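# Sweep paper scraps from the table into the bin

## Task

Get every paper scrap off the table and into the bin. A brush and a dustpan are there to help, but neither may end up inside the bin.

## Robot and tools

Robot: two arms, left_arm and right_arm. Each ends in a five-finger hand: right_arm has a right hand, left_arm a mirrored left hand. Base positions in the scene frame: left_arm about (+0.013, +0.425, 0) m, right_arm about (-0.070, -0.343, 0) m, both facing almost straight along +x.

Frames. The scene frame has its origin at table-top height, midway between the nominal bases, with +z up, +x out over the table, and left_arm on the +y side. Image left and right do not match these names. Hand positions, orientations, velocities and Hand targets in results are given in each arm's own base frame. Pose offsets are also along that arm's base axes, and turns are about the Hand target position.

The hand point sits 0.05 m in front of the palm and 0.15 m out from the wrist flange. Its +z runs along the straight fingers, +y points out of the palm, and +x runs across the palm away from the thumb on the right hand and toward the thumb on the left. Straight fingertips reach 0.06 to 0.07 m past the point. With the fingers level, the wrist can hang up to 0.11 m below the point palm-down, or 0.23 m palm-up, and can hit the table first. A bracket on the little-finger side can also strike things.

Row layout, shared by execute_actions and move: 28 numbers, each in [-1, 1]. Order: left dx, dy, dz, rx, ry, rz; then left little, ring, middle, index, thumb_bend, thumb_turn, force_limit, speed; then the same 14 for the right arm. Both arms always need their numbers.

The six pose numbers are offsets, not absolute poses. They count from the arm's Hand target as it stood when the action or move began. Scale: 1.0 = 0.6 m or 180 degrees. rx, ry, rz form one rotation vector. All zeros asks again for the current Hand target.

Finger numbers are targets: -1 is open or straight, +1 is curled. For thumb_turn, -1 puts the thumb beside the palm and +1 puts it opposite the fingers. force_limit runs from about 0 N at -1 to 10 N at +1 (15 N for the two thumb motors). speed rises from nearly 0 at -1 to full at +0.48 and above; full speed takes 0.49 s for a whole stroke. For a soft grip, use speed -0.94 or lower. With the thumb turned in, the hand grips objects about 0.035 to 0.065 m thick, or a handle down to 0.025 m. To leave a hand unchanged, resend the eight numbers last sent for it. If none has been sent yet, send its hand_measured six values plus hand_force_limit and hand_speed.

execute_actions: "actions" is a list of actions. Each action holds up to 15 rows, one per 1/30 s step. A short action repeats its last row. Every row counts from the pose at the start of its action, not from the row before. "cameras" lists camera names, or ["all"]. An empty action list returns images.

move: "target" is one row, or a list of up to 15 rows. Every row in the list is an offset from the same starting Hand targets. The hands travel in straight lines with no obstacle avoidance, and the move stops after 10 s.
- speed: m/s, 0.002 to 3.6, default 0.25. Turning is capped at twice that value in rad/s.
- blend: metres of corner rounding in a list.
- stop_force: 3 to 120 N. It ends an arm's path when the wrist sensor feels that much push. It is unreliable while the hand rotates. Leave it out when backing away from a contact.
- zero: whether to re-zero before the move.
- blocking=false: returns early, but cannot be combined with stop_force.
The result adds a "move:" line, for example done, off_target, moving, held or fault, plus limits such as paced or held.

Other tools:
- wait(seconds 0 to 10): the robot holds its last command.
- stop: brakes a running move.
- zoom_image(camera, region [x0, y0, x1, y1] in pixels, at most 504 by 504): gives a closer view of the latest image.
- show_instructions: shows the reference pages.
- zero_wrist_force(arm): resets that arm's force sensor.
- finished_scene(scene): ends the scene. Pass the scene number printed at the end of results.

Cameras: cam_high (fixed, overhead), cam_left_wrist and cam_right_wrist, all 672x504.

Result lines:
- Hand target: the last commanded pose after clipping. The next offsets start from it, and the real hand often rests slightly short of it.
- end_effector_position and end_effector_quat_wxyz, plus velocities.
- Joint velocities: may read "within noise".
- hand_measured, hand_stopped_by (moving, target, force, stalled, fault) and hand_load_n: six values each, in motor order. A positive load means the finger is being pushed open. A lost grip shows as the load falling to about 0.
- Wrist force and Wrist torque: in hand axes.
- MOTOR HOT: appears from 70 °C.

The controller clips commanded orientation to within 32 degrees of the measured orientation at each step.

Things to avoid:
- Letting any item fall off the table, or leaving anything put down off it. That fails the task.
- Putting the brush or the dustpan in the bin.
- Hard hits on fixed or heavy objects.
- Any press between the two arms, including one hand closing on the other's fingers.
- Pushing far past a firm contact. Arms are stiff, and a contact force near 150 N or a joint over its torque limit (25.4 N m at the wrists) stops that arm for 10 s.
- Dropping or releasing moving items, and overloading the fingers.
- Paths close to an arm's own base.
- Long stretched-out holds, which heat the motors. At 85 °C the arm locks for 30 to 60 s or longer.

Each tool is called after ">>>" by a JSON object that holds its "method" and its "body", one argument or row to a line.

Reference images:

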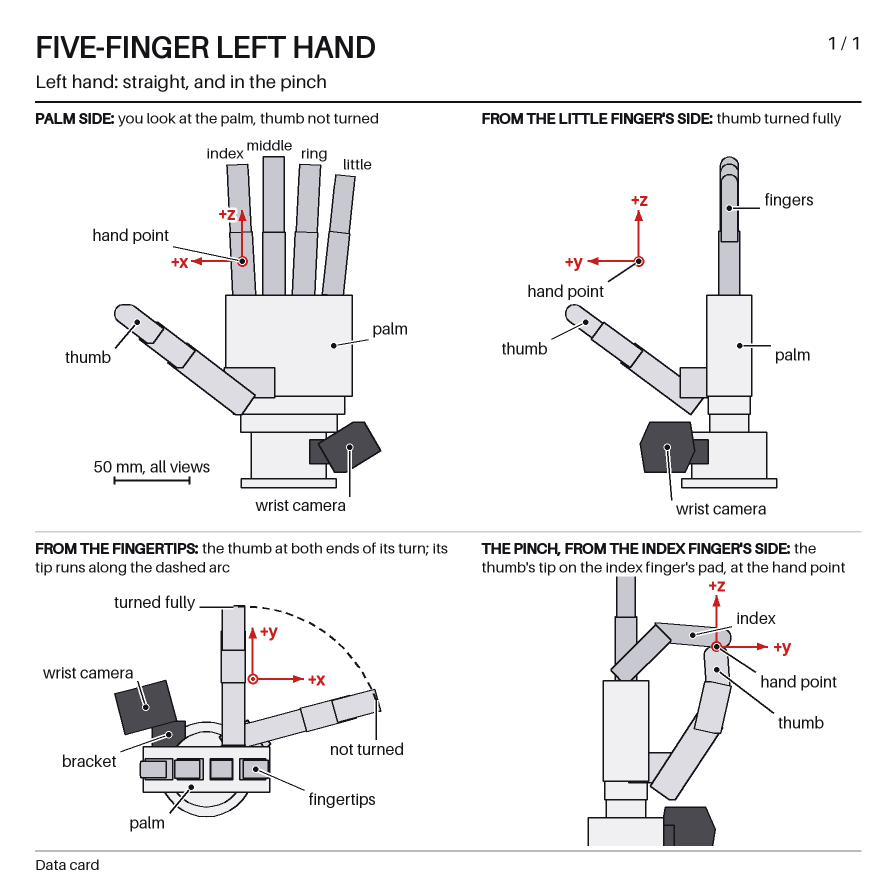

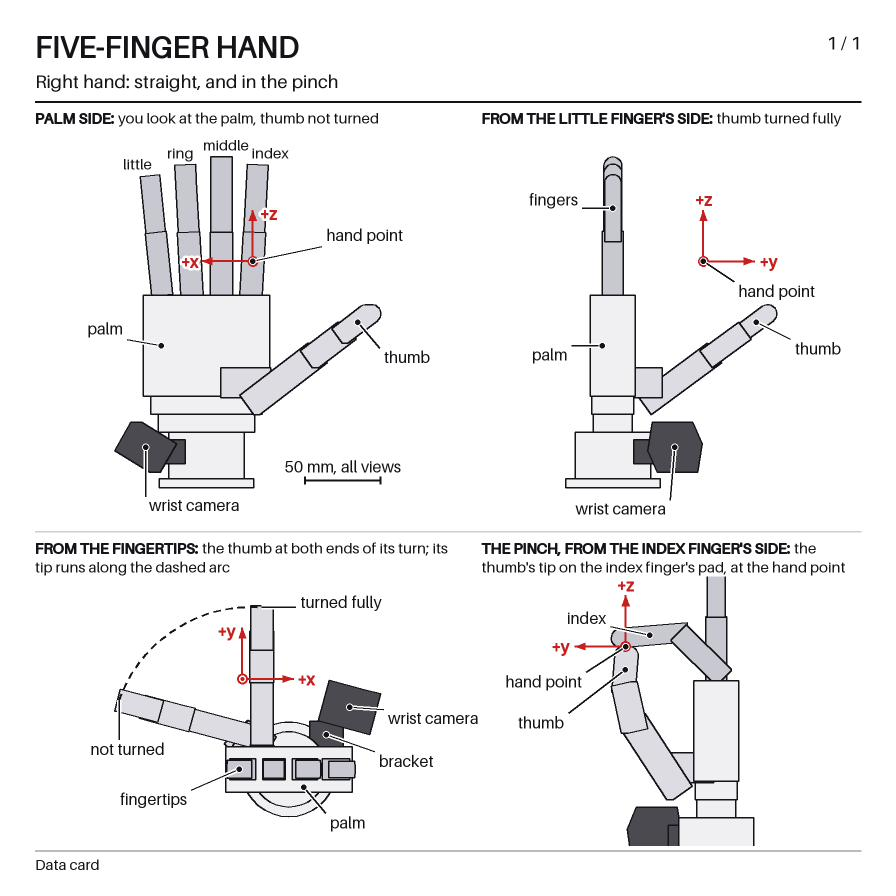

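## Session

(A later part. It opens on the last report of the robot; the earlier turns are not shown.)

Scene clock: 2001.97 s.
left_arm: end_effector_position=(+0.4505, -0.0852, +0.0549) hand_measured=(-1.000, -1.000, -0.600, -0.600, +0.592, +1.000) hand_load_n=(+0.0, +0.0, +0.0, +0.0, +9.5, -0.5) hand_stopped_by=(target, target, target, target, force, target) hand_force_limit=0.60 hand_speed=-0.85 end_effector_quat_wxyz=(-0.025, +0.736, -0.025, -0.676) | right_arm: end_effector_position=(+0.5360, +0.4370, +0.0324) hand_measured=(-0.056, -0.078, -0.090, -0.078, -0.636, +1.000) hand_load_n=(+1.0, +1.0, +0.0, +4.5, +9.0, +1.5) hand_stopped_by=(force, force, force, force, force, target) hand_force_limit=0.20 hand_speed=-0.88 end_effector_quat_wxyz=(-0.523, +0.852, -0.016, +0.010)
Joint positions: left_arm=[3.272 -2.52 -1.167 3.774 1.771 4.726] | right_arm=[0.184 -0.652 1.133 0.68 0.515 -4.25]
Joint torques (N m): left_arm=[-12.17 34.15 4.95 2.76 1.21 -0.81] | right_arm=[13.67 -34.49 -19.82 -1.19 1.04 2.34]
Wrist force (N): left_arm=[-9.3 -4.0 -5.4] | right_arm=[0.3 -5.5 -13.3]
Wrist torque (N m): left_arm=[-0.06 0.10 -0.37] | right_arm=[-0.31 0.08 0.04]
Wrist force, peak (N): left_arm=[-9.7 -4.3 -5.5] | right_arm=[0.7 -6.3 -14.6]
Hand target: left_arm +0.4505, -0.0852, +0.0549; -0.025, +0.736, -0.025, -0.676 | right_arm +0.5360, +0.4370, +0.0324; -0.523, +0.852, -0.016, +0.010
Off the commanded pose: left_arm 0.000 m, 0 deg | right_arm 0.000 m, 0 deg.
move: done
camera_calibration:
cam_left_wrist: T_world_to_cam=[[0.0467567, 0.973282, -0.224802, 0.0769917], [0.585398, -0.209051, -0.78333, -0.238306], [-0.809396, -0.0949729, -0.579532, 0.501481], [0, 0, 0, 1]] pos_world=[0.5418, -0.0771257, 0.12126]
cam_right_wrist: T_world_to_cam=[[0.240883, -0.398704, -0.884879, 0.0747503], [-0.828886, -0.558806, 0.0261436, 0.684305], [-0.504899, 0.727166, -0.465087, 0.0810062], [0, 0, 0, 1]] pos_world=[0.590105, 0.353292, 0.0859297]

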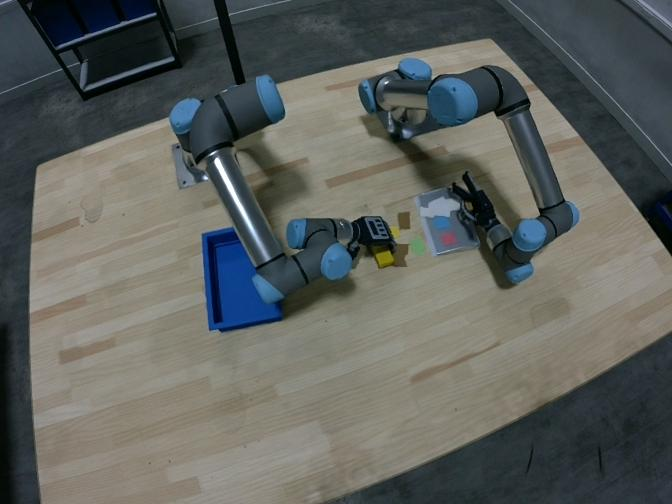

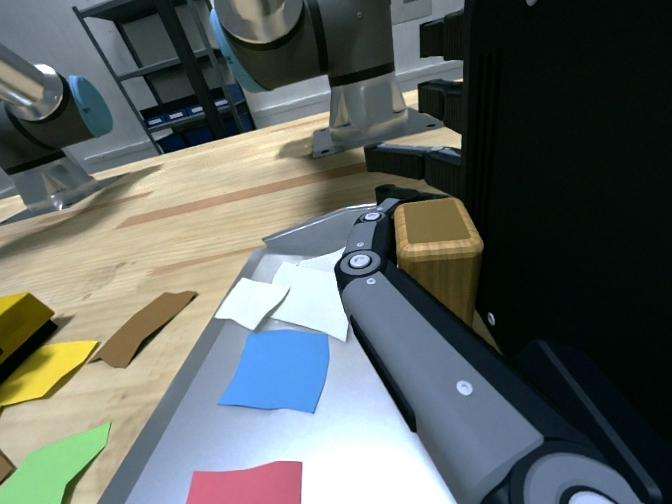

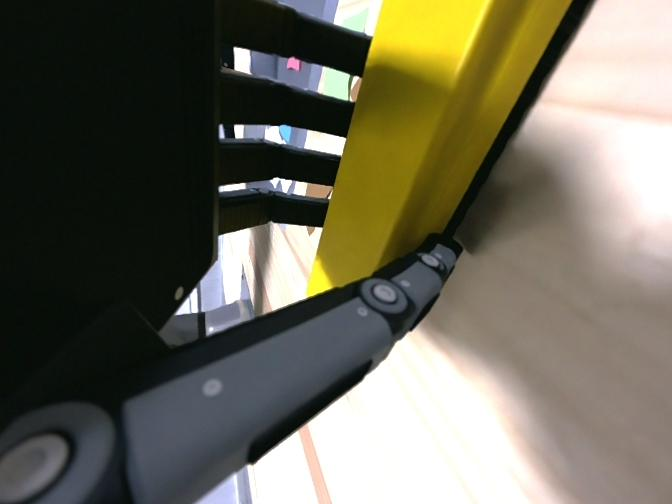

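>>> {"method": "move", "body": {
  "target": [
    [0,0,0,0,0,0,-1,-1,-0.6,-0.6,0.95,1,0.6,-0.85,0,0.225,0.0003,0,0,0,0.3,0.3,0.3,0.3,0.35,1,0.2,-0.88],
    [0,0,0,0,0,0,-1,-1,-0.6,-0.6,0.95,1,0.6,-0.85,0,0.2633,0.003,0,0,0,0.3,0.3,0.3,0.3,0.35,1,0.2,-0.88],
    [0,0,0,0,0,0,-1,-1,-0.6,-0.6,0.95,1,0.6,-0.85,0,0.3217,0.003,0,0,0,0.3,0.3,0.3,0.3,0.35,1,0.2,-0.88]
  ],
  "speed": 0.06,
  "stop_force": 20,
  "cameras": ["all"]
}}

>>> {"method": "zoom_image", "body": {
  "camera": "cam_high",
  "region": [290, 150, 500, 300]
}}

Scene clock: 2028.23 s.
left_arm: end_effector_position=(+0.4505, -0.0852, +0.0549) hand_measured=(-1.000, -1.000, -0.600, -0.600, +0.592, +1.000) hand_load_n=(+0.0, +0.0, +0.0, +0.0, +9.5, -0.5) hand_stopped_by=(target, target, target, target, force, target) hand_force_limit=0.60 hand_speed=-0.85 end_effector_quat_wxyz=(-0.025, +0.736, -0.025, -0.676) | right_arm: end_effector_position=(+0.5360, +0.6300, +0.0342) hand_measured=(-0.056, -0.078, -0.090, -0.078, -0.636, +1.000) hand_load_n=(+1.0, +1.5, +1.5, +3.5, +7.0, +0.0) hand_stopped_by=(force, force, force, force, force, target) hand_force_limit=0.20 hand_speed=-0.88 end_effector_quat_wxyz=(-0.523, +0.852, -0.016, +0.010)
Joint positions: left_arm=[3.272 -2.52 -1.167 3.774 1.771 4.726] | right_arm=[0.469 -0.451 0.652 0.607 0.676 -3.826]
Joint torques (N m): left_arm=[-11.65 34.75 5.15 2.78 1.52 -0.73] | right_arm=[10.62 -41.88 -23.08 2.71 1.37 1.22]
Wrist force (N): left_arm=[-9.5 -3.9 -5.4] | right_arm=[0.6 -4.9 -8.2]
Wrist torque (N m): left_arm=[-0.05 0.14 -0.39] | right_arm=[-0.38 -0.18 0.16]
Wrist force, peak (N): left_arm=[-9.6 -4.1 -5.7] | right_arm=[1.5 -6.3 -13.8]
Hand target: left_arm +0.4505, -0.0852, +0.0549; -0.025, +0.736, -0.025, -0.676 | right_arm +0.5360, +0.6300, +0.0342; -0.523, +0.852, -0.016, +0.010
Off the commanded pose: left_arm 0.000 m, 0 deg | right_arm 0.000 m, 0 deg.
move: done
camera_calibration:
cam_left_wrist: T_world_to_cam=[[0.0467567, 0.973282, -0.224802, 0.0769917], [0.585398, -0.209051, -0.78333, -0.238306], [-0.809396, -0.0949729, -0.579532, 0.501481], [0, 0, 0, 1]] pos_world=[0.5418, -0.0771257, 0.12126]
cam_right_wrist: T_world_to_cam=[[0.240883, -0.398704, -0.884879, 0.153293], [-0.828886, -0.558806, 0.0261436, 0.792108], [-0.504899, 0.727166, -0.465087, -0.0584997], [0, 0, 0, 1]] pos_world=[0.590105, 0.546292, 0.0877297]

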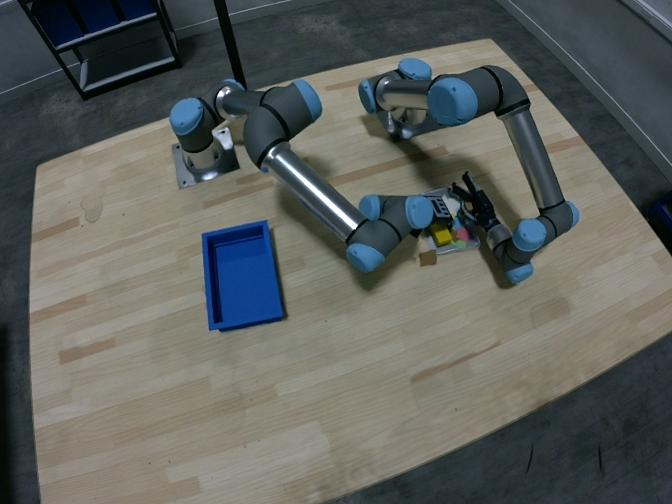

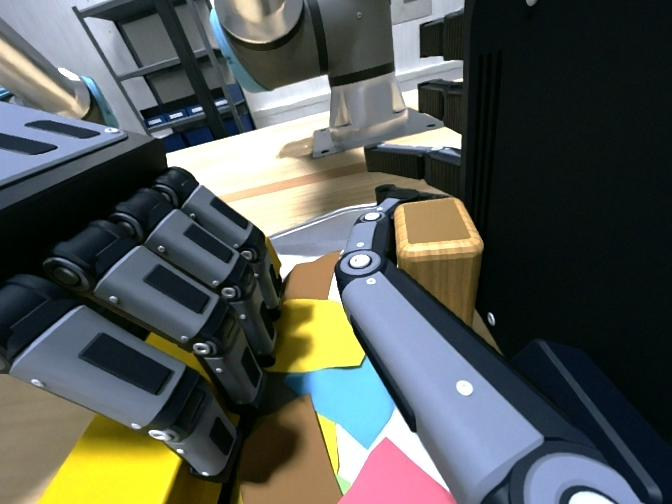

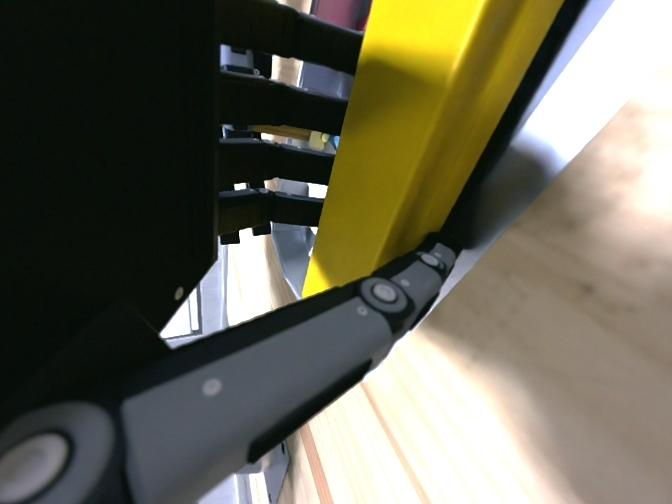

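Scaled by 2.400.

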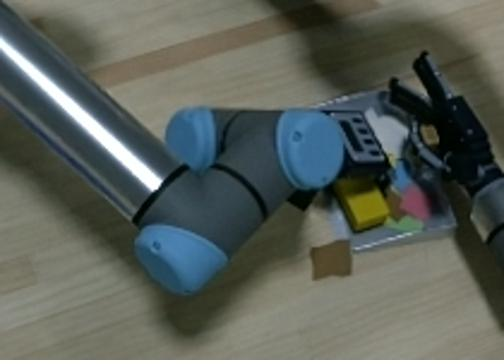

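>>> {"method": "move", "body": {
  "target": [
    [0,0,0,0,0,0,-1,-1,-0.6,-0.6,0.95,1,0.6,-0.85,0,-0.01,0.09,0,0,0,0.3,0.3,0.3,0.3,0.35,1,0.2,-0.88],
    [0,0,0,0,0,0,-1,-1,-0.6,-0.6,0.95,1,0.6,-0.85,0.1,-0.24,0.09,0,0,0,0.3,0.3,0.3,0.3,0.35,1,0.2,-0.88]
  ],
  "speed": 0.12,
  "blend": [0.02,0],
  "cameras": ["all"]
}}

>>> {"method": "zoom_image", "body": {
  "camera": "cam_high",
  "region": [290, 150, 500, 300]
}}

Scene clock: 2051.13 s.
left_arm: end_effector_position=(+0.4505, -0.0852, +0.0549) hand_measured=(-1.000, -1.000, -0.600, -0.600, +0.592, +1.000) hand_load_n=(+0.0, +0.0, +0.0, +0.0, +9.5, -0.5) hand_stopped_by=(target, target, target, target, force, target) hand_force_limit=0.60 hand_speed=-0.85 end_effector_quat_wxyz=(-0.025, +0.736, -0.025, -0.676) | right_arm: end_effector_position=(+0.5960, +0.4861, +0.0882) hand_measured=(-0.056, -0.078, -0.090, -0.078, -0.636, +1.000) hand_load_n=(+0.5, +1.5, +2.0, +4.0, +7.5, +0.5) hand_stopped_by=(force, force, force, force, force, target) hand_force_limit=0.20 hand_speed=-0.88 end_effector_quat_wxyz=(-0.523, +0.852, -0.016, +0.010)
Joint positions: left_arm=[3.272 -2.52 -1.167 3.774 1.771 4.726] | right_arm=[0.24 -0.507 0.677 0.904 0.539 -4.15]
Joint torques (N m): left_arm=[-11.63 34.52 5.7 2.49 1.35 -0.59] | right_arm=[-7.96 -46.59 -23.12 4 -2.99 -2.43]
Wrist force (N): left_arm=[-9.3 -4.1 -5.4] | right_arm=[0.8 2.4 -1.1]
Wrist torque (N m): left_arm=[-0.09 0.10 -0.37] | right_arm=[0.15 -0.16 0.34]
Wrist force, peak (N): left_arm=[-9.7 -4.2 -5.4] | right_arm=[0.3 -5.1 -8.7]
Hand target: left_arm +0.4505, -0.0852, +0.0549; -0.025, +0.736, -0.025, -0.676 | right_arm +0.5960, +0.4860, +0.0882; -0.523, +0.852, -0.016, +0.010
Off the commanded pose: left_arm 0.000 m, 0 deg | right_arm 0.000 m, 0 deg.
move: done
camera_calibration:
cam_left_wrist: T_world_to_cam=[[0.0467567, 0.973282, -0.224802, 0.0769917], [0.585398, -0.209051, -0.78333, -0.238306], [-0.809396, -0.0949729, -0.579532, 0.501481], [0, 0, 0, 1]] pos_world=[0.5418, -0.0771257, 0.12126]
cam_right_wrist: T_world_to_cam=[[0.240829, -0.398697, -0.884897, 0.129284], [-0.828924, -0.55875, 0.0261532, 0.760017], [-0.504863, 0.727213, -0.465053, 0.101501], [0, 0, 0, 1]] pos_world=[0.650105, 0.402392, 0.14173]

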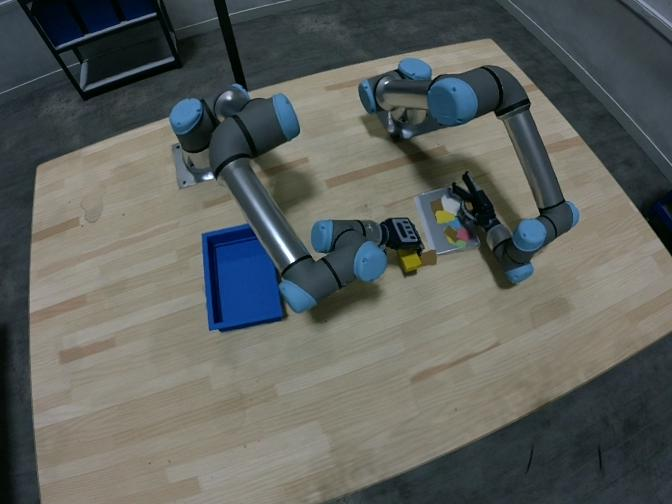

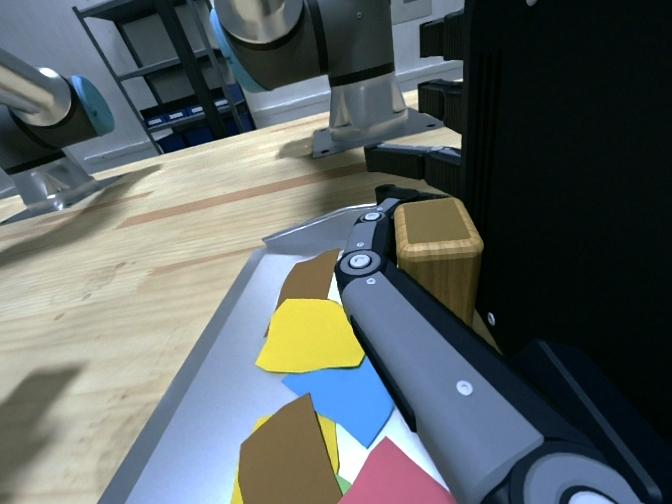

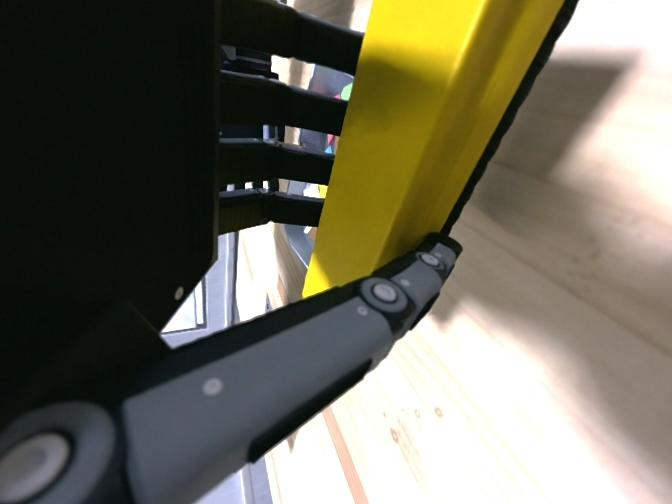

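Scaled by 2.400.

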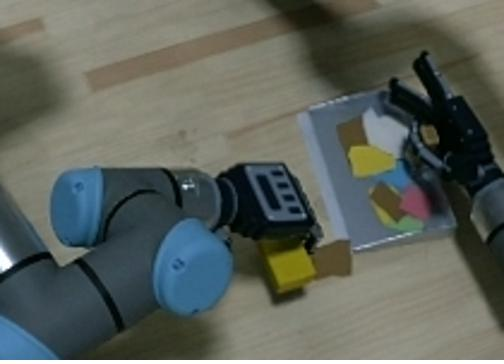

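>>> {"method": "move", "body": {
  "target": [
    [0,0.02,0.003,0,0,0,-1,-1,-0.6,-0.6,0.95,1,0.6,-0.85,0,0,0,0,0,0,0.3,0.3,0.3,0.3,0.35,1,0.2,-0.88],
    [0.092,0.0225,0.003,0,0,0,-1,-1,-0.6,-0.6,0.95,1,0.6,-0.85,0.012,0,-0.08,0,0,0,0.3,0.3,0.3,0.3,0.35,1,0.2,-0.88],
    [0.092,0.0225,0,0,0,0,-1,-1,-0.6,-0.6,0.95,1,0.6,-0.85,0.012,0,-0.085,0,0,0,0.3,0.3,0.3,0.3,0.35,1,0.2,-0.88]
  ],
  "speed": 0.1
}}

>>> {"method": "move", "body": {
  "target": [0,0,0,0,0,0,-1,-1,-0.6,-0.6,0.95,1,0.6,-0.85,0,0,-0.03,0,0,0,0.3,0.3,0.3,0.3,0.35,1,0.2,-0.88],
  "speed": 0.01,
  "stop_force": 5,
  "cameras": ["all"]
}}

>>> {"method": "zoom_image", "body": {
  "camera": "cam_high",
  "region": [290, 150, 500, 300]
}}

Scene clock: 2079.87 s.
left_arm: end_effector_position=(+0.5057, -0.0717, +0.0550) hand_measured=(-1.000, -1.000, -0.600, -0.600, +0.592, +1.000) hand_load_n=(+0.0, +0.0, +0.0, +0.0, +9.5, -1.0) hand_stopped_by=(target, target, target, target, force, target) hand_force_limit=0.60 hand_speed=-0.85 end_effector_quat_wxyz=(-0.025, +0.736, -0.025, -0.676) | right_arm: end_effector_position=(+0.6032, +0.4860, +0.0373) hand_measured=(-0.056, -0.078, -0.090, -0.078, -0.636, +1.000) hand_load_n=(+0.0, +1.5, +2.0, +4.0, +7.5, +0.5) hand_stopped_by=(force, force, force, force, force, target) hand_force_limit=0.20 hand_speed=-0.88 end_effector_quat_wxyz=(-0.523, +0.852, -0.016, +0.010)
Joint positions: left_arm=[3.28 -2.655 -0.892 3.634 1.78 4.727] | right_arm=[0.238 -0.443 0.683 0.838 0.538 -4.155]
Joint torques (N m): left_arm=[-12.02 39.25 26.87 3.98 -1.76 -1.9] | right_arm=[-8.36 -48.56 -10.76 -0.23 -2.85 0.62]
Wrist force (N): left_arm=[-9.9 -0.2 1.3] | right_arm=[0.8 2.2 -1.3]
Wrist torque (N m): left_arm=[-0.06 0.27 -0.45] | right_arm=[0.13 -0.15 0.32]
Wrist force, peak (N): left_arm=[-9.6 -4.3 -5.4] | right_arm=[1.0 3.1 -1.0]
Hand target: left_arm +0.5057, -0.0717, +0.0549; -0.025, +0.736, -0.025, -0.676 | right_arm +0.6032, +0.4860, +0.0372; -0.523, +0.852, -0.016, +0.010
Off the commanded pose: left_arm 0.000 m, 0 deg | right_arm 0.000 m, 0 deg.
move: done

Scene clock: 2081.73 s.
left_arm: end_effector_position=(+0.5057, -0.0717, +0.0549) hand_measured=(-1.000, -1.000, -0.600, -0.600, +0.592, +1.000) hand_load_n=(+0.0, +0.0, +0.0, +0.5, +9.5, -1.5) hand_stopped_by=(target, target, target, target, force, target) hand_force_limit=0.60 hand_speed=-0.85 end_effector_quat_wxyz=(-0.025, +0.736, -0.025, -0.676) | right_arm: end_effector_position=(+0.6032, +0.4860, +0.0313) hand_measured=(-0.056, -0.078, -0.090, -0.078, -0.636, +1.000) hand_load_n=(+1.0, +2.0, +2.5, +4.5, +7.0, +0.0) hand_stopped_by=(force, force, force, force, force, target) hand_force_limit=0.20 hand_speed=-0.88 end_effector_quat_wxyz=(-0.523, +0.852, -0.016, +0.010)
Joint positions: left_arm=[3.28 -2.655 -0.892 3.634 1.78 4.727] | right_arm=[0.238 -0.437 0.688 0.828 0.538 -4.155]
Joint torques (N m): left_arm=[-11.8 37.18 27.07 4.37 1.17 -1.77] | right_arm=[-6.49 -68.28 -22.11 4.24 1.03 1.98]
Wrist force (N): left_arm=[-12.7 0.1 1.0] | right_arm=[2.9 -1.9 -2.8]
Wrist torque (N m): left_arm=[0.01 0.33 -0.53] | right_arm=[-0.03 -0.19 0.31]
Wrist force, peak (N): left_arm=[-13.1 -0.4 1.2] | right_arm=[2.6 -7.0 -5.2]
Hand target: left_arm +0.5057, -0.0717, +0.0549; -0.025, +0.736, -0.025, -0.676 | right_arm +0.6032, +0.4860, +0.0313; -0.523, +0.852, -0.016, +0.010 (not the last commanded pose)
Off the commanded pose: left_arm 0.000 m, 0 deg | right_arm 0.012 m, 0 deg.
move: contact (right_arm)
camera_calibration:
cam_left_wrist: T_world_to_cam=[[0.0467567, 0.973282, -0.224802, 0.0612715], [0.585398, -0.209051, -0.78333, -0.267798], [-0.809396, -0.0949729, -0.579532, 0.547441], [0, 0, 0, 1]] pos_world=[0.597, -0.0636257, 0.12126]
cam_right_wrist: T_world_to_cam=[[0.240883, -0.398704, -0.884879, 0.0771905], [-0.828886, -0.558806, 0.0261436, 0.767497], [-0.504899, 0.727166, -0.465087, 0.0788897], [0, 0, 0, 1]] pos_world=[0.657405, 0.402292, 0.0849297]

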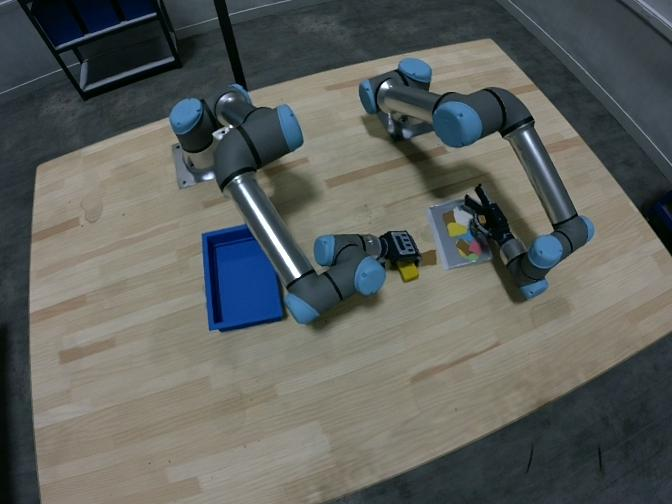

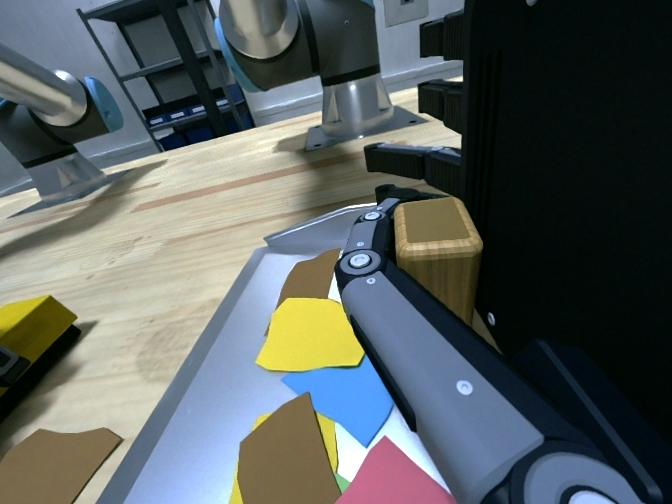

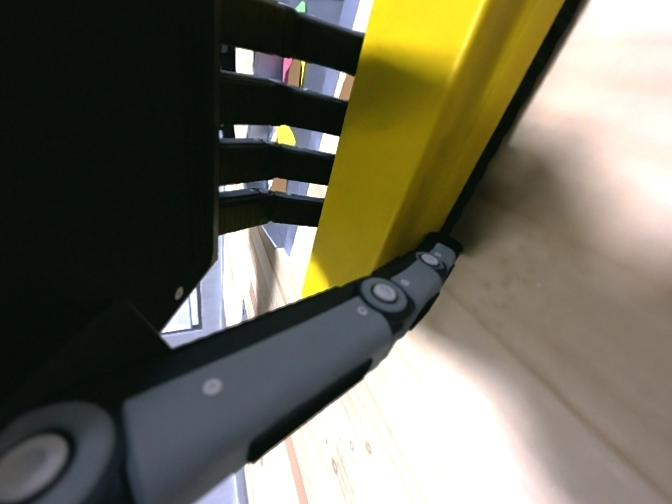

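Scaled by 2.400.

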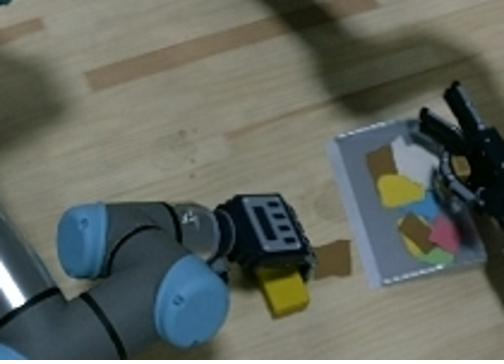

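>>> {"method": "move", "body": {
  "target": [
    [0,0,0,0,0,0,-1,-1,-0.6,-0.6,0.95,1,0.6,-0.85,0,0.173,0.0003,0,0,0,0.3,0.3,0.3,0.3,0.35,1,0.2,-0.88],
    [0,0,0,0,0,0,-1,-1,-0.6,-0.6,0.95,1,0.6,-0.85,0,0.2067,0.003,0,0,0,0.3,0.3,0.3,0.3,0.35,1,0.2,-0.88],
    [0,0,0,0,0,0,-1,-1,-0.6,-0.6,0.95,1,0.6,-0.85,0,0.26,0.003,0,0,0,0.3,0.3,0.3,0.3,0.35,1,0.2,-0.88]
  ],
  "speed": 0.06,
  "stop_force": 20,
  "cameras": ["all"]
}}

>>> {"method": "zoom_image", "body": {
  "camera": "cam_high",
  "region": [290, 150, 500, 300]
}}

Scene clock: 2097.47 s.
left_arm: end_effector_position=(+0.5057, -0.0717, +0.0549) hand_measured=(-1.000, -1.000, -0.600, -0.600, +0.592, +1.000) hand_load_n=(+0.0, +0.0, +0.0, +0.0, +9.5, -1.5) hand_stopped_by=(target, target, target, target, force, target) hand_force_limit=0.60 hand_speed=-0.85 end_effector_quat_wxyz=(-0.025, +0.736, -0.025, -0.676) | right_arm: end_effector_position=(+0.6024, +0.6415, +0.0330) hand_measured=(-0.056, -0.078, -0.090, -0.078, -0.636, +1.000) hand_load_n=(+1.5, +2.0, +1.5, +3.5, +7.5, +0.0) hand_stopped_by=(force, force, force, force, force, target) hand_force_limit=0.20 hand_speed=-0.88 end_effector_quat_wxyz=(-0.536, +0.843, -0.025, +0.031)
Joint positions: left_arm=[3.28 -2.655 -0.892 3.634 1.78 4.727] | right_arm=[0.443 -0.145 0.035 0.856 0.673 -3.795]
Joint torques (N m): left_arm=[-11.15 37.71 23.52 4.27 1.57 -1.92] | right_arm=[10.38 -48.17 -22.25 -1.48 1.11 2.29]
Wrist force (N): left_arm=[-12.9 -0.4 1.2] | right_arm=[1.7 -4.6 -9.1]
Wrist torque (N m): left_arm=[-0.06 0.37 -0.54] | right_arm=[-0.21 -0.25 0.15]
Wrist force, peak (N): left_arm=[-13.3 -0.4 1.4] | right_arm=[1.5 -5.3 -10.0]
Hand target: left_arm +0.5057, -0.0717, +0.0549; -0.025, +0.736, -0.025, -0.676 | right_arm +0.6032, +0.6420, +0.0331; -0.523, +0.852, -0.016, +0.010
Off the commanded pose: left_arm 0.000 m, 0 deg | right_arm 0.001 m, 3 deg.
elbow stopped short (right arm): the move would have taken joint 3 (elbow) straighter than the controller allows.
move: off_target (right_arm)
camera_calibration:
cam_left_wrist: T_world_to_cam=[[0.0467567, 0.973282, -0.224802, 0.0612715], [0.585398, -0.209051, -0.78333, -0.267798], [-0.809396, -0.0949729, -0.579532, 0.547441], [0, 0, 0, 1]] pos_world=[0.597, -0.0636257, 0.12126]
cam_right_wrist: T_world_to_cam=[[0.250312, -0.380657, -0.890194, 0.12375], [-0.849387, -0.527604, -0.0132277, 0.847238], [-0.464635, 0.75943, -0.455391, -0.079189], [0, 0, 0, 1]] pos_world=[0.651863, 0.554251, 0.0853068]

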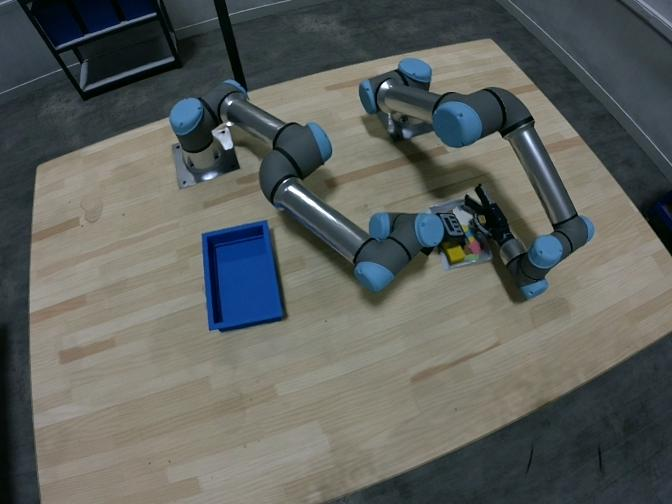

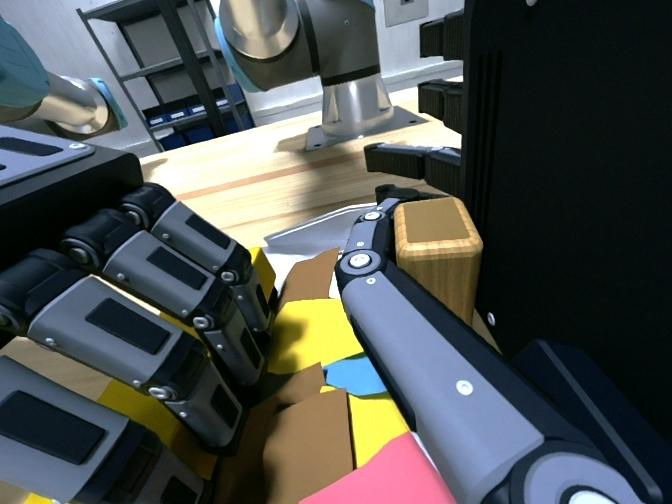

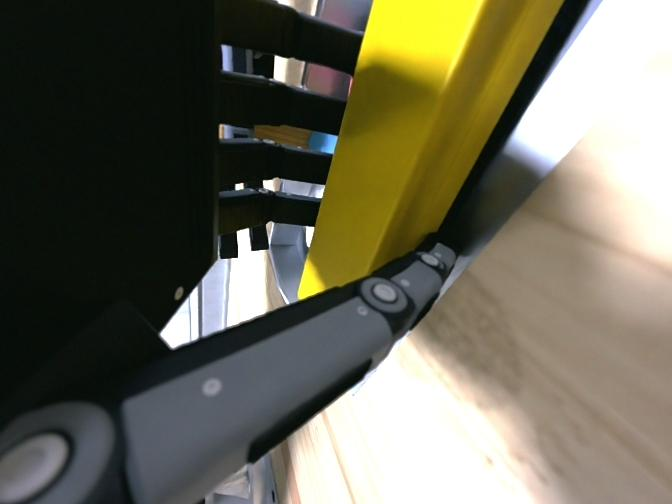

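Scaled by 2.400.

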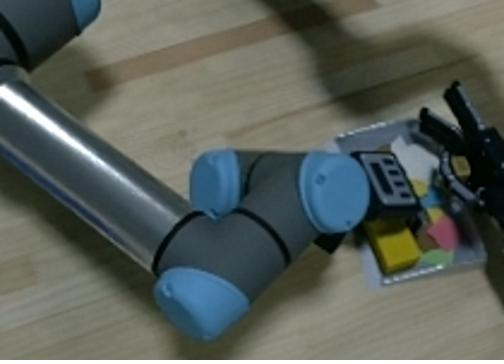

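>>> {"method": "move", "body": {
  "target": [
    [0,0,0,0,0,0,-1,-1,-0.6,-0.6,0.95,1,0.6,-0.85,-0.005,-0.02,0.05,0,0,0,0.3,0.3,0.3,0.3,0.35,1,0.2,-0.88],
    [0,0,0,0,0,0,-1,-1,-0.6,-0.6,0.95,1,0.6,-0.85,-0.1,-0.4,0.12,0,0,0,0.3,0.3,0.3,0.3,0.35,1,0.2,-0.88]
  ],
  "speed": 0.12,
  "blend": [0.01,0],
  "cameras": ["all"]
}}

>>> {"method": "zoom_image", "body": {
  "camera": "cam_high",
  "region": [290, 150, 500, 300]
}}

Scene clock: 2109.63 s.
left_arm: end_effector_position=(+0.5057, -0.0717, +0.0549) hand_measured=(-1.000, -1.000, -0.600, -0.600, +0.592, +1.000) hand_load_n=(+0.0, +0.0, +0.0, +0.0, +9.5, -2.0) hand_stopped_by=(target, target, target, target, force, target) hand_force_limit=0.60 hand_speed=-0.85 end_effector_quat_wxyz=(-0.025, +0.736, -0.025, -0.676) | right_arm: end_effector_position=(+0.5432, +0.4021, +0.1051) hand_measured=(-0.056, -0.078, -0.090, -0.078, -0.636, +1.000) hand_load_n=(+1.0, +1.5, +1.5, +4.0, +8.0, +1.0) hand_stopped_by=(force, force, force, force, force, target) hand_force_limit=0.20 hand_speed=-0.88 end_effector_quat_wxyz=(-0.523, +0.852, -0.016, +0.010)
Joint positions: left_arm=[3.28 -2.655 -0.892 3.634 1.78 4.727] | right_arm=[0.124 -0.727 1.1 0.89 0.494 -4.367]
Joint torques (N m): left_arm=[-12.26 37.69 21.09 4.12 1.64 -1.86] | right_arm=[-8.85 -63.24 -8.35 4.61 -3.11 -2.2]
Wrist force (N): left_arm=[-12.9 -0.6 1.5] | right_arm=[1.1 2.8 -0.8]
Wrist torque (N m): left_arm=[-0.11 0.38 -0.53] | right_arm=[0.26 -0.22 0.33]
Wrist force, peak (N): left_arm=[-13.2 -0.1 1.2] | right_arm=[1.9 -5.0 -9.0]
Hand target: left_arm +0.5057, -0.0717, +0.0549; -0.025, +0.736, -0.025, -0.676 | right_arm +0.5432, +0.4020, +0.1051; -0.523, +0.852, -0.016, +0.010
Off the commanded pose: left_arm 0.000 m, 0 deg | right_arm 0.000 m, 0 deg.
elbow stopped short (right arm): the move would have taken joint 3 (elbow) straighter than the controller allows.
move: done
camera_calibration:
cam_left_wrist: T_world_to_cam=[[0.0467567, 0.973282, -0.224802, 0.0612715], [0.585398, -0.209051, -0.78333, -0.267798], [-0.809396, -0.0949729, -0.579532, 0.547441], [0, 0, 0, 1]] pos_world=[0.597, -0.0636257, 0.12126]
cam_right_wrist: T_world_to_cam=[[0.240883, -0.398704, -0.884879, 0.123496], [-0.828886, -0.558806, 0.0261436, 0.668951], [-0.504899, 0.727166, -0.465087, 0.143928], [0, 0, 0, 1]] pos_world=[0.597405, 0.318392, 0.15873]

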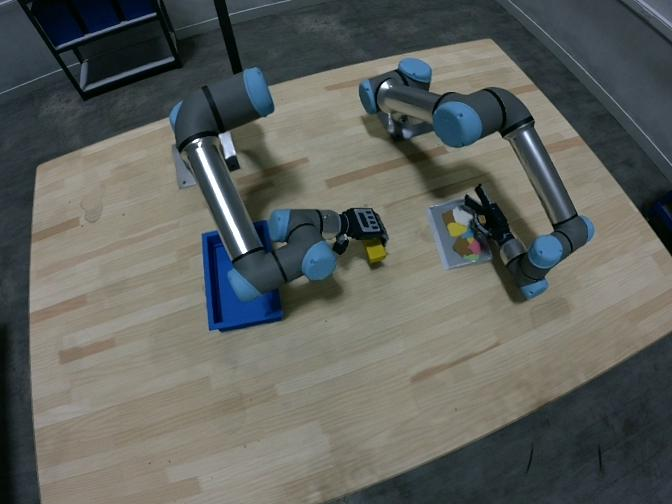

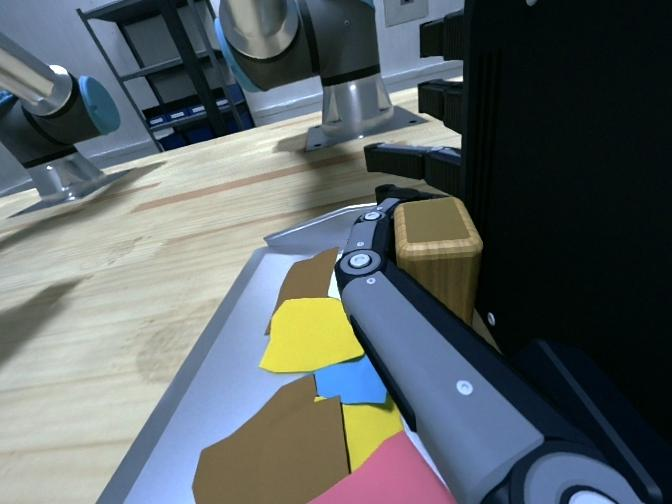

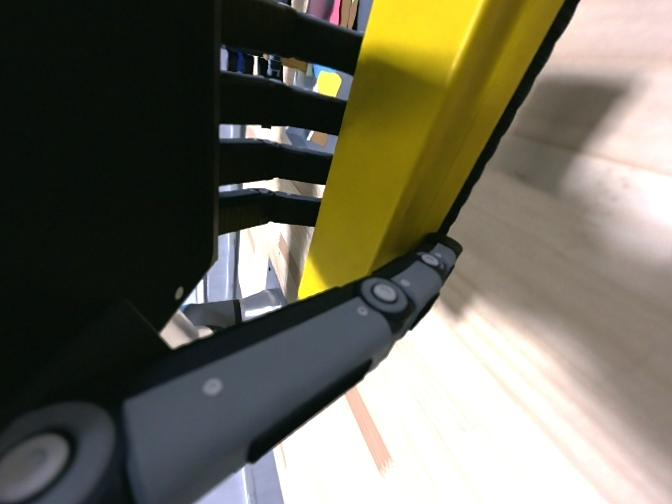

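Scaled by 2.400.

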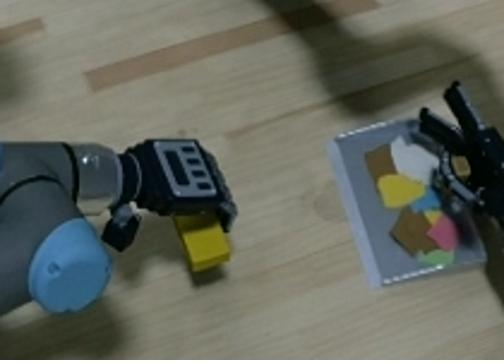

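>>> {"method": "move", "body": {
  "target": [
    [0,0,0,0,0,0,-1,-1,-0.6,-0.6,0.95,1,0.6,-0.85,-0.392,-0.0142,0.02,0,0,0,0.3,0.3,0.3,0.3,0.35,1,0.2,-0.88],
    [0,0,0,0,0,0,-1,-1,-0.6,-0.6,0.95,1,0.6,-0.85,-0.392,-0.0142,-0.113,0,0,0,0.3,0.3,0.3,0.3,0.35,1,0.2,-0.88]
  ],
  "speed": 0.15,
  "blend": [0.01,0]
}}

>>> {"method": "move", "body": {
  "target": [0,0,0,0,0,0,-1,-1,-0.6,-0.6,0.95,1,0.6,-0.85,0,0,-0.03,0,0,0,0.3,0.3,0.3,0.3,0.35,1,0.2,-0.88],
  "speed": 0.01,
  "stop_force": 3
}}

>>> {"method": "move", "body": {
  "target": [0,0,0,0,0,0,-1,-1,-0.6,-0.6,0.95,1,0.6,-0.85,0,0,0,0,0,0,-0.6,-0.6,-0.6,-0.6,-0.95,1,-0.4,-0.6]
}}

>>> {"method": "move", "body": {
  "target": [0,0,0,0,0,0,-1,-1,-0.6,-0.6,0.95,1,0.6,-0.85,0,0,0.12,0,0,0,-0.6,-0.6,-0.6,-0.6,-0.95,1,-0.4,-0.6],
  "speed": 0.06,
  "cameras": ["all"]
}}

Scene clock: 2258.73 s.
left_arm: end_effector_position=(+0.5057, -0.0717, +0.0549) hand_measured=(-1.000, -1.000, -0.600, -0.600, +0.592, +1.000) hand_load_n=(+0.0, +0.0, +0.0, +0.0, +9.5, -1.5) hand_stopped_by=(target, target, target, target, force, target) hand_force_limit=0.60 hand_speed=-0.85 end_effector_quat_wxyz=(-0.025, +0.736, -0.025, -0.676) | right_arm: end_effector_position=(+0.3080, +0.3935, +0.0374) hand_measured=(-0.056, -0.078, -0.090, -0.078, -0.636, +1.000) hand_load_n=(+0.5, +1.5, +1.5, +4.0, +8.0, +1.0) hand_stopped_by=(force, force, force, force, force, target) hand_force_limit=0.20 hand_speed=-0.88 end_effector_quat_wxyz=(-0.523, +0.852, -0.016, +0.010)
Joint positions: left_arm=[3.28 -2.655 -0.892 3.634 1.78 4.727] | right_arm=[0.182 -1.091 1.947 0.31 0.514 -4.255]
Joint torques (N m): left_arm=[-11.86 38.29 19.29 4.07 1.59 -1.65] | right_arm=[7.79 -21.88 -3.48 -0.2 0.54 2.52]
Wrist force (N): left_arm=[-12.9 -0.2 1.2] | right_arm=[1.3 2.6 -1.3]
Wrist torque (N m): left_arm=[-0.05 0.37 -0.54] | right_arm=[0.21 -0.27 0.14]
Wrist force, peak (N): left_arm=[-13.4 -0.3 1.3] | right_arm=[0.7 3.7 -0.9]
Hand target: left_arm +0.5057, -0.0717, +0.0549; -0.025, +0.736, -0.025, -0.676 | right_arm +0.3080, +0.3935, +0.0373; -0.523, +0.852, -0.016, +0.010
Off the commanded pose: left_arm 0.000 m, 0 deg | right_arm 0.000 m, 0 deg.
move: done

Scene clock: 2260.83 s.
left_arm: end_effector_position=(+0.5057, -0.0717, +0.0549) hand_measured=(-1.000, -1.000, -0.600, -0.600, +0.592, +1.000) hand_load_n=(+0.0, +0.0, +0.0, +0.0, +9.5, -1.5) hand_stopped_by=(target, target, target, target, force, target) hand_force_limit=0.60 hand_speed=-0.85 end_effector_quat_wxyz=(-0.025, +0.736, -0.025, -0.676) | right_arm: end_effector_position=(+0.3080, +0.3935, +0.0290) hand_measured=(-0.056, -0.078, -0.090, -0.078, -0.636, +1.000) hand_load_n=(+1.0, +1.5, +2.0, +4.5, +7.5, +1.0) hand_stopped_by=(force, force, force, force, force, target) hand_force_limit=0.20 hand_speed=-0.88 end_effector_quat_wxyz=(-0.523, +0.852, -0.016, +0.010)
Joint positions: left_arm=[3.28 -2.655 -0.892 3.634 1.78 4.727] | right_arm=[0.182 -1.075 1.951 0.289 0.514 -4.255]
Joint torques (N m): left_arm=[-10.75 38.14 18.02 3.95 1.49 -1.71] | right_arm=[5.4 -43.89 -17.82 4.23 0.24 1.53]
Wrist force (N): left_arm=[-12.8 -0.5 1.2] | right_arm=[0.5 0.9 -2.0]
Wrist torque (N m): left_arm=[-0.08 0.36 -0.53] | right_arm=[0.17 -0.20 0.06]
Wrist force, peak (N): left_arm=[-13.1 -0.7 1.3] | right_arm=[-0.5 -5.6 -5.0]
Hand target: left_arm +0.5057, -0.0717, +0.0549; -0.025, +0.736, -0.025, -0.676 | right_arm +0.3080, +0.3935, +0.0290; -0.523, +0.852, -0.016, +0.010 (not the last commanded pose)
Off the commanded pose: left_arm 0.000 m, 0 deg | right_arm 0.010 m, 0 deg.
move: contact (right_arm)

Scene clock: 2261.67 s.
left_arm: end_effector_position=(+0.5057, -0.0717, +0.0549) hand_measured=(-1.000, -1.000, -0.600, -0.600, +0.592, +1.000) hand_load_n=(+0.0, +0.0, +0.0, +0.0, +9.5, -1.5) hand_stopped_by=(target, target, target, target, force, target) hand_force_limit=0.60 hand_speed=-0.85 end_effector_quat_wxyz=(-0.025, +0.736, -0.025, -0.676) | right_arm: end_effector_position=(+0.3080, +0.3935, +0.0290) hand_measured=(-0.600, -0.600, -0.600, -0.600, -0.950, +1.000) hand_load_n=(+0.0, +0.0, +0.0, -0.5, +0.0, +0.0) hand_stopped_by=(target, target, target, target, target, target) hand_force_limit=-0.40 hand_speed=-0.60 end_effector_quat_wxyz=(-0.523, +0.852, -0.016, +0.010)
Joint positions: left_arm=[3.28 -2.655 -0.892 3.634 1.78 4.727] | right_arm=[0.182 -1.075 1.951 0.289 0.514 -4.255]
Joint torques (N m): left_arm=[-11.61 38 17.97 3.87 1.54 -1.86] | right_arm=[5.64 -42.83 -15.51 3.51 -1.2 1.44]
Wrist force (N): left_arm=[-13.2 -0.1 1.2] | right_arm=[1.3 1.9 -2.0]
Wrist torque (N m): left_arm=[-0.01 0.41 -0.56] | right_arm=[0.23 -0.27 0.12]
Wrist force, peak (N): left_arm=[-13.2 -0.1 1.2] | right_arm=[1.0 2.2 -2.4]
Hand target: left_arm +0.5057, -0.0717, +0.0549; -0.025, +0.736, -0.025, -0.676 | right_arm +0.3080, +0.3935, +0.0290; -0.523, +0.852, -0.016, +0.010
Off the commanded pose: left_arm 0.000 m, 0 deg | right_arm 0.000 m, 0 deg.
move: done

Scene clock: 2263.40 s.
left_arm: end_effector_position=(+0.5057, -0.0717, +0.0549) hand_measured=(-1.000, -1.000, -0.600, -0.600, +0.592, +1.000) hand_load_n=(+0.0, +0.0, +0.0, +0.0, +9.5, -1.5) hand_stopped_by=(target, target, target, target, force, target) hand_force_limit=0.60 hand_speed=-0.85 end_effector_quat_wxyz=(-0.025, +0.736, -0.025, -0.676) | right_arm: end_effector_position=(+0.3080, +0.3935, +0.1008) hand_measured=(-0.600, -0.600, -0.600, -0.600, -0.950, +1.000) hand_load_n=(+0.0, +0.0, +0.0, +0.0, -0.5, +0.0) hand_stopped_by=(target, target, target, target, target, target) hand_force_limit=-0.40 hand_speed=-0.60 end_effector_quat_wxyz=(-0.523, +0.852, -0.016, +0.010)
Joint positions: left_arm=[3.28 -2.655 -0.892 3.634 1.78 4.727] | right_arm=[0.182 -1.203 1.902 0.467 0.514 -4.255]
Joint torques (N m): left_arm=[-10.38 37.84 16.15 4.04 1.54 -1.7] | right_arm=[-9.19 -41.32 -20.81 4.29 -1.81 -2.41]
Wrist force (N): left_arm=[-12.8 -0.4 1.4] | right_arm=[1.1 1.7 -1.7]
Wrist torque (N m): left_arm=[-0.07 0.36 -0.54] | right_arm=[0.19 -0.21 0.28]
Wrist force, peak (N): left_arm=[-13.2 -0.3 1.3] | right_arm=[1.2 2.0 -2.1]
Hand target: left_arm +0.5057, -0.0717, +0.0549; -0.025, +0.736, -0.025, -0.676 | right_arm +0.3080, +0.3935, +0.1010; -0.523, +0.852, -0.016, +0.010
Off the commanded pose: left_arm 0.000 m, 0 deg | right_arm 0.000 m, 0 deg.
move: done
camera_calibration:
cam_left_wrist: T_world_to_cam=[[0.0467567, 0.973282, -0.224802, 0.0612715], [0.585398, -0.209051, -0.78333, -0.267798], [-0.809396, -0.0949729, -0.579532, 0.547441], [0, 0, 0, 1]] pos_world=[0.597, -0.0636257, 0.12126]
cam_right_wrist: T_world_to_cam=[[0.240923, -0.398651, -0.884892, 0.172913], [-0.828829, -0.558892, 0.0261257, 0.469229], [-0.504974, 0.72713, -0.465063, 0.0294139], [0, 0, 0, 1]] pos_world=[0.362105, 0.309793, 0.15443]

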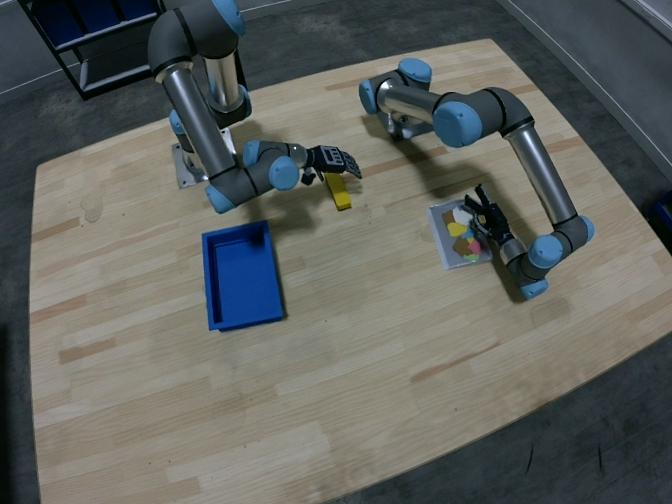

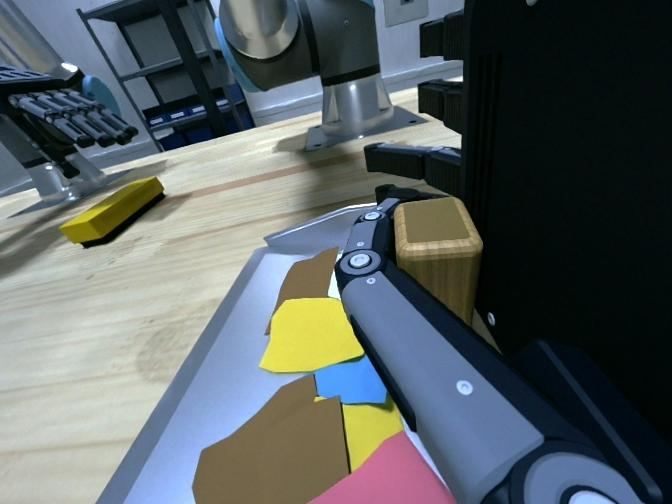

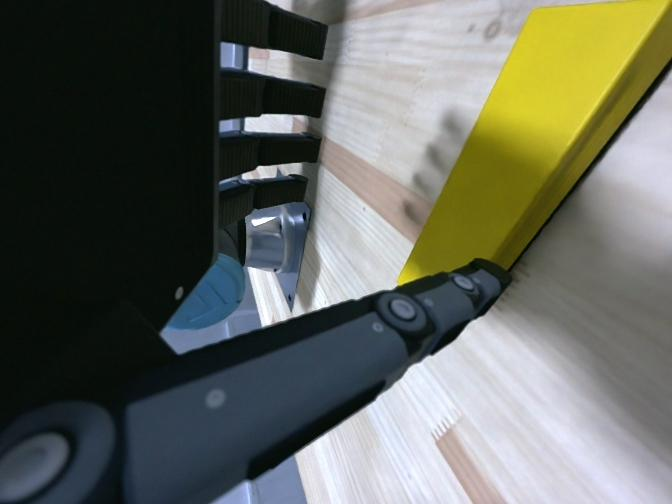

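>>> {"method": "move", "body": {
  "target": [
    [0,0,0,0,0,0,-1,-1,-0.6,-0.6,0.95,1,0.6,-0.85,0.05,0,0.35,0,0,0,-0.6,-0.6,-0.6,-0.6,-0.95,1,-0.4,-0.6],
    [0,0,0,0,0,0,-1,-1,-0.6,-0.6,0.95,1,0.6,-0.85,0.3,-0.5,0.5,0,0,0,-0.6,-0.6,-0.6,-0.6,-0.95,1,-0.4,-0.6],
    [0,0,0,0,0,0,-1,-1,-0.6,-0.6,0.95,1,0.6,-0.85,0.2,-0.998,0.5,0,0,0,-0.6,-0.6,-0.6,-0.6,-0.95,1,-0.4,-0.6]
  ],
  "speed": 0.25,
  "blend": [0.05,0.05,0],
  "cameras": ["cam_high"]
}}

Scene clock: 2280.87 s.
left_arm: end_effector_position=(+0.5057, -0.0717, +0.0549) hand_measured=(-1.000, -1.000, -0.600, -0.600, +0.592, +1.000) hand_load_n=(+0.0, +0.0, +0.0, +0.0, +9.5, -1.5) hand_stopped_by=(target, target, target, target, force, target) hand_force_limit=0.60 hand_speed=-0.85 end_effector_quat_wxyz=(-0.025, +0.736, -0.025, -0.676) | right_arm: end_effector_position=(+0.4163, -0.1463, +0.3715) hand_measured=(-0.600, -0.600, -0.600, -0.600, -0.950, +1.000) hand_load_n=(+0.0, +0.0, +0.0, +0.0, +0.0, +0.0) hand_stopped_by=(target, target, target, target, target, target) hand_force_limit=-0.40 hand_speed=-0.60 end_effector_quat_wxyz=(-0.523, +0.852, -0.016, +0.010)
Joint positions: left_arm=[3.28 -2.655 -0.892 3.634 1.78 4.727] | right_arm=[-0.904 -1.048 1.242 2.361 0.955 -5.917]
Joint torques (N m): left_arm=[-11.49 38.42 14.4 4.01 1.44 -1.72] | right_arm=[-8.65 -28.23 -22.44 4.83 1.25 -2.52]
Wrist force (N): left_arm=[-12.9 -0.3 1.0] | right_arm=[1.5 2.2 -1.5]
Wrist torque (N m): left_arm=[-0.04 0.36 -0.54] | right_arm=[0.24 -0.30 0.35]
Wrist force, peak (N): left_arm=[-13.3 -0.5 1.1] | right_arm=[0.6 2.5 -2.6]
Hand target: left_arm +0.5057, -0.0717, +0.0549; -0.025, +0.736, -0.025, -0.676 | right_arm +0.4162, -0.1465, +0.3715; -0.523, +0.852, -0.016, +0.010
Off the commanded pose: left_arm 0.000 m, 0 deg | right_arm 0.000 m, 0 deg.
move: done
Images, in order (width x height): cam_high 672x504.

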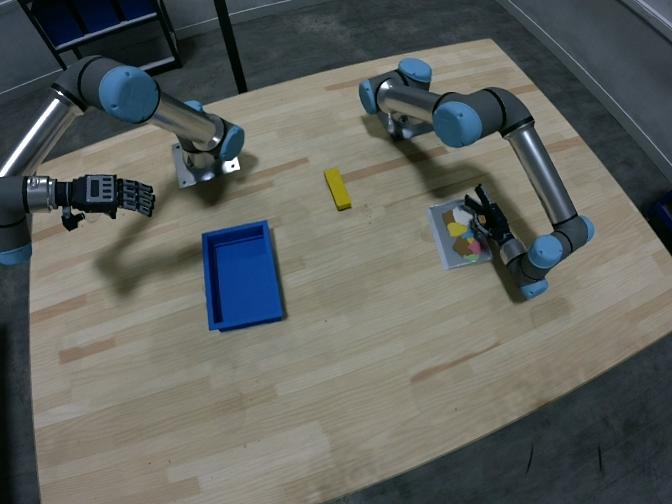

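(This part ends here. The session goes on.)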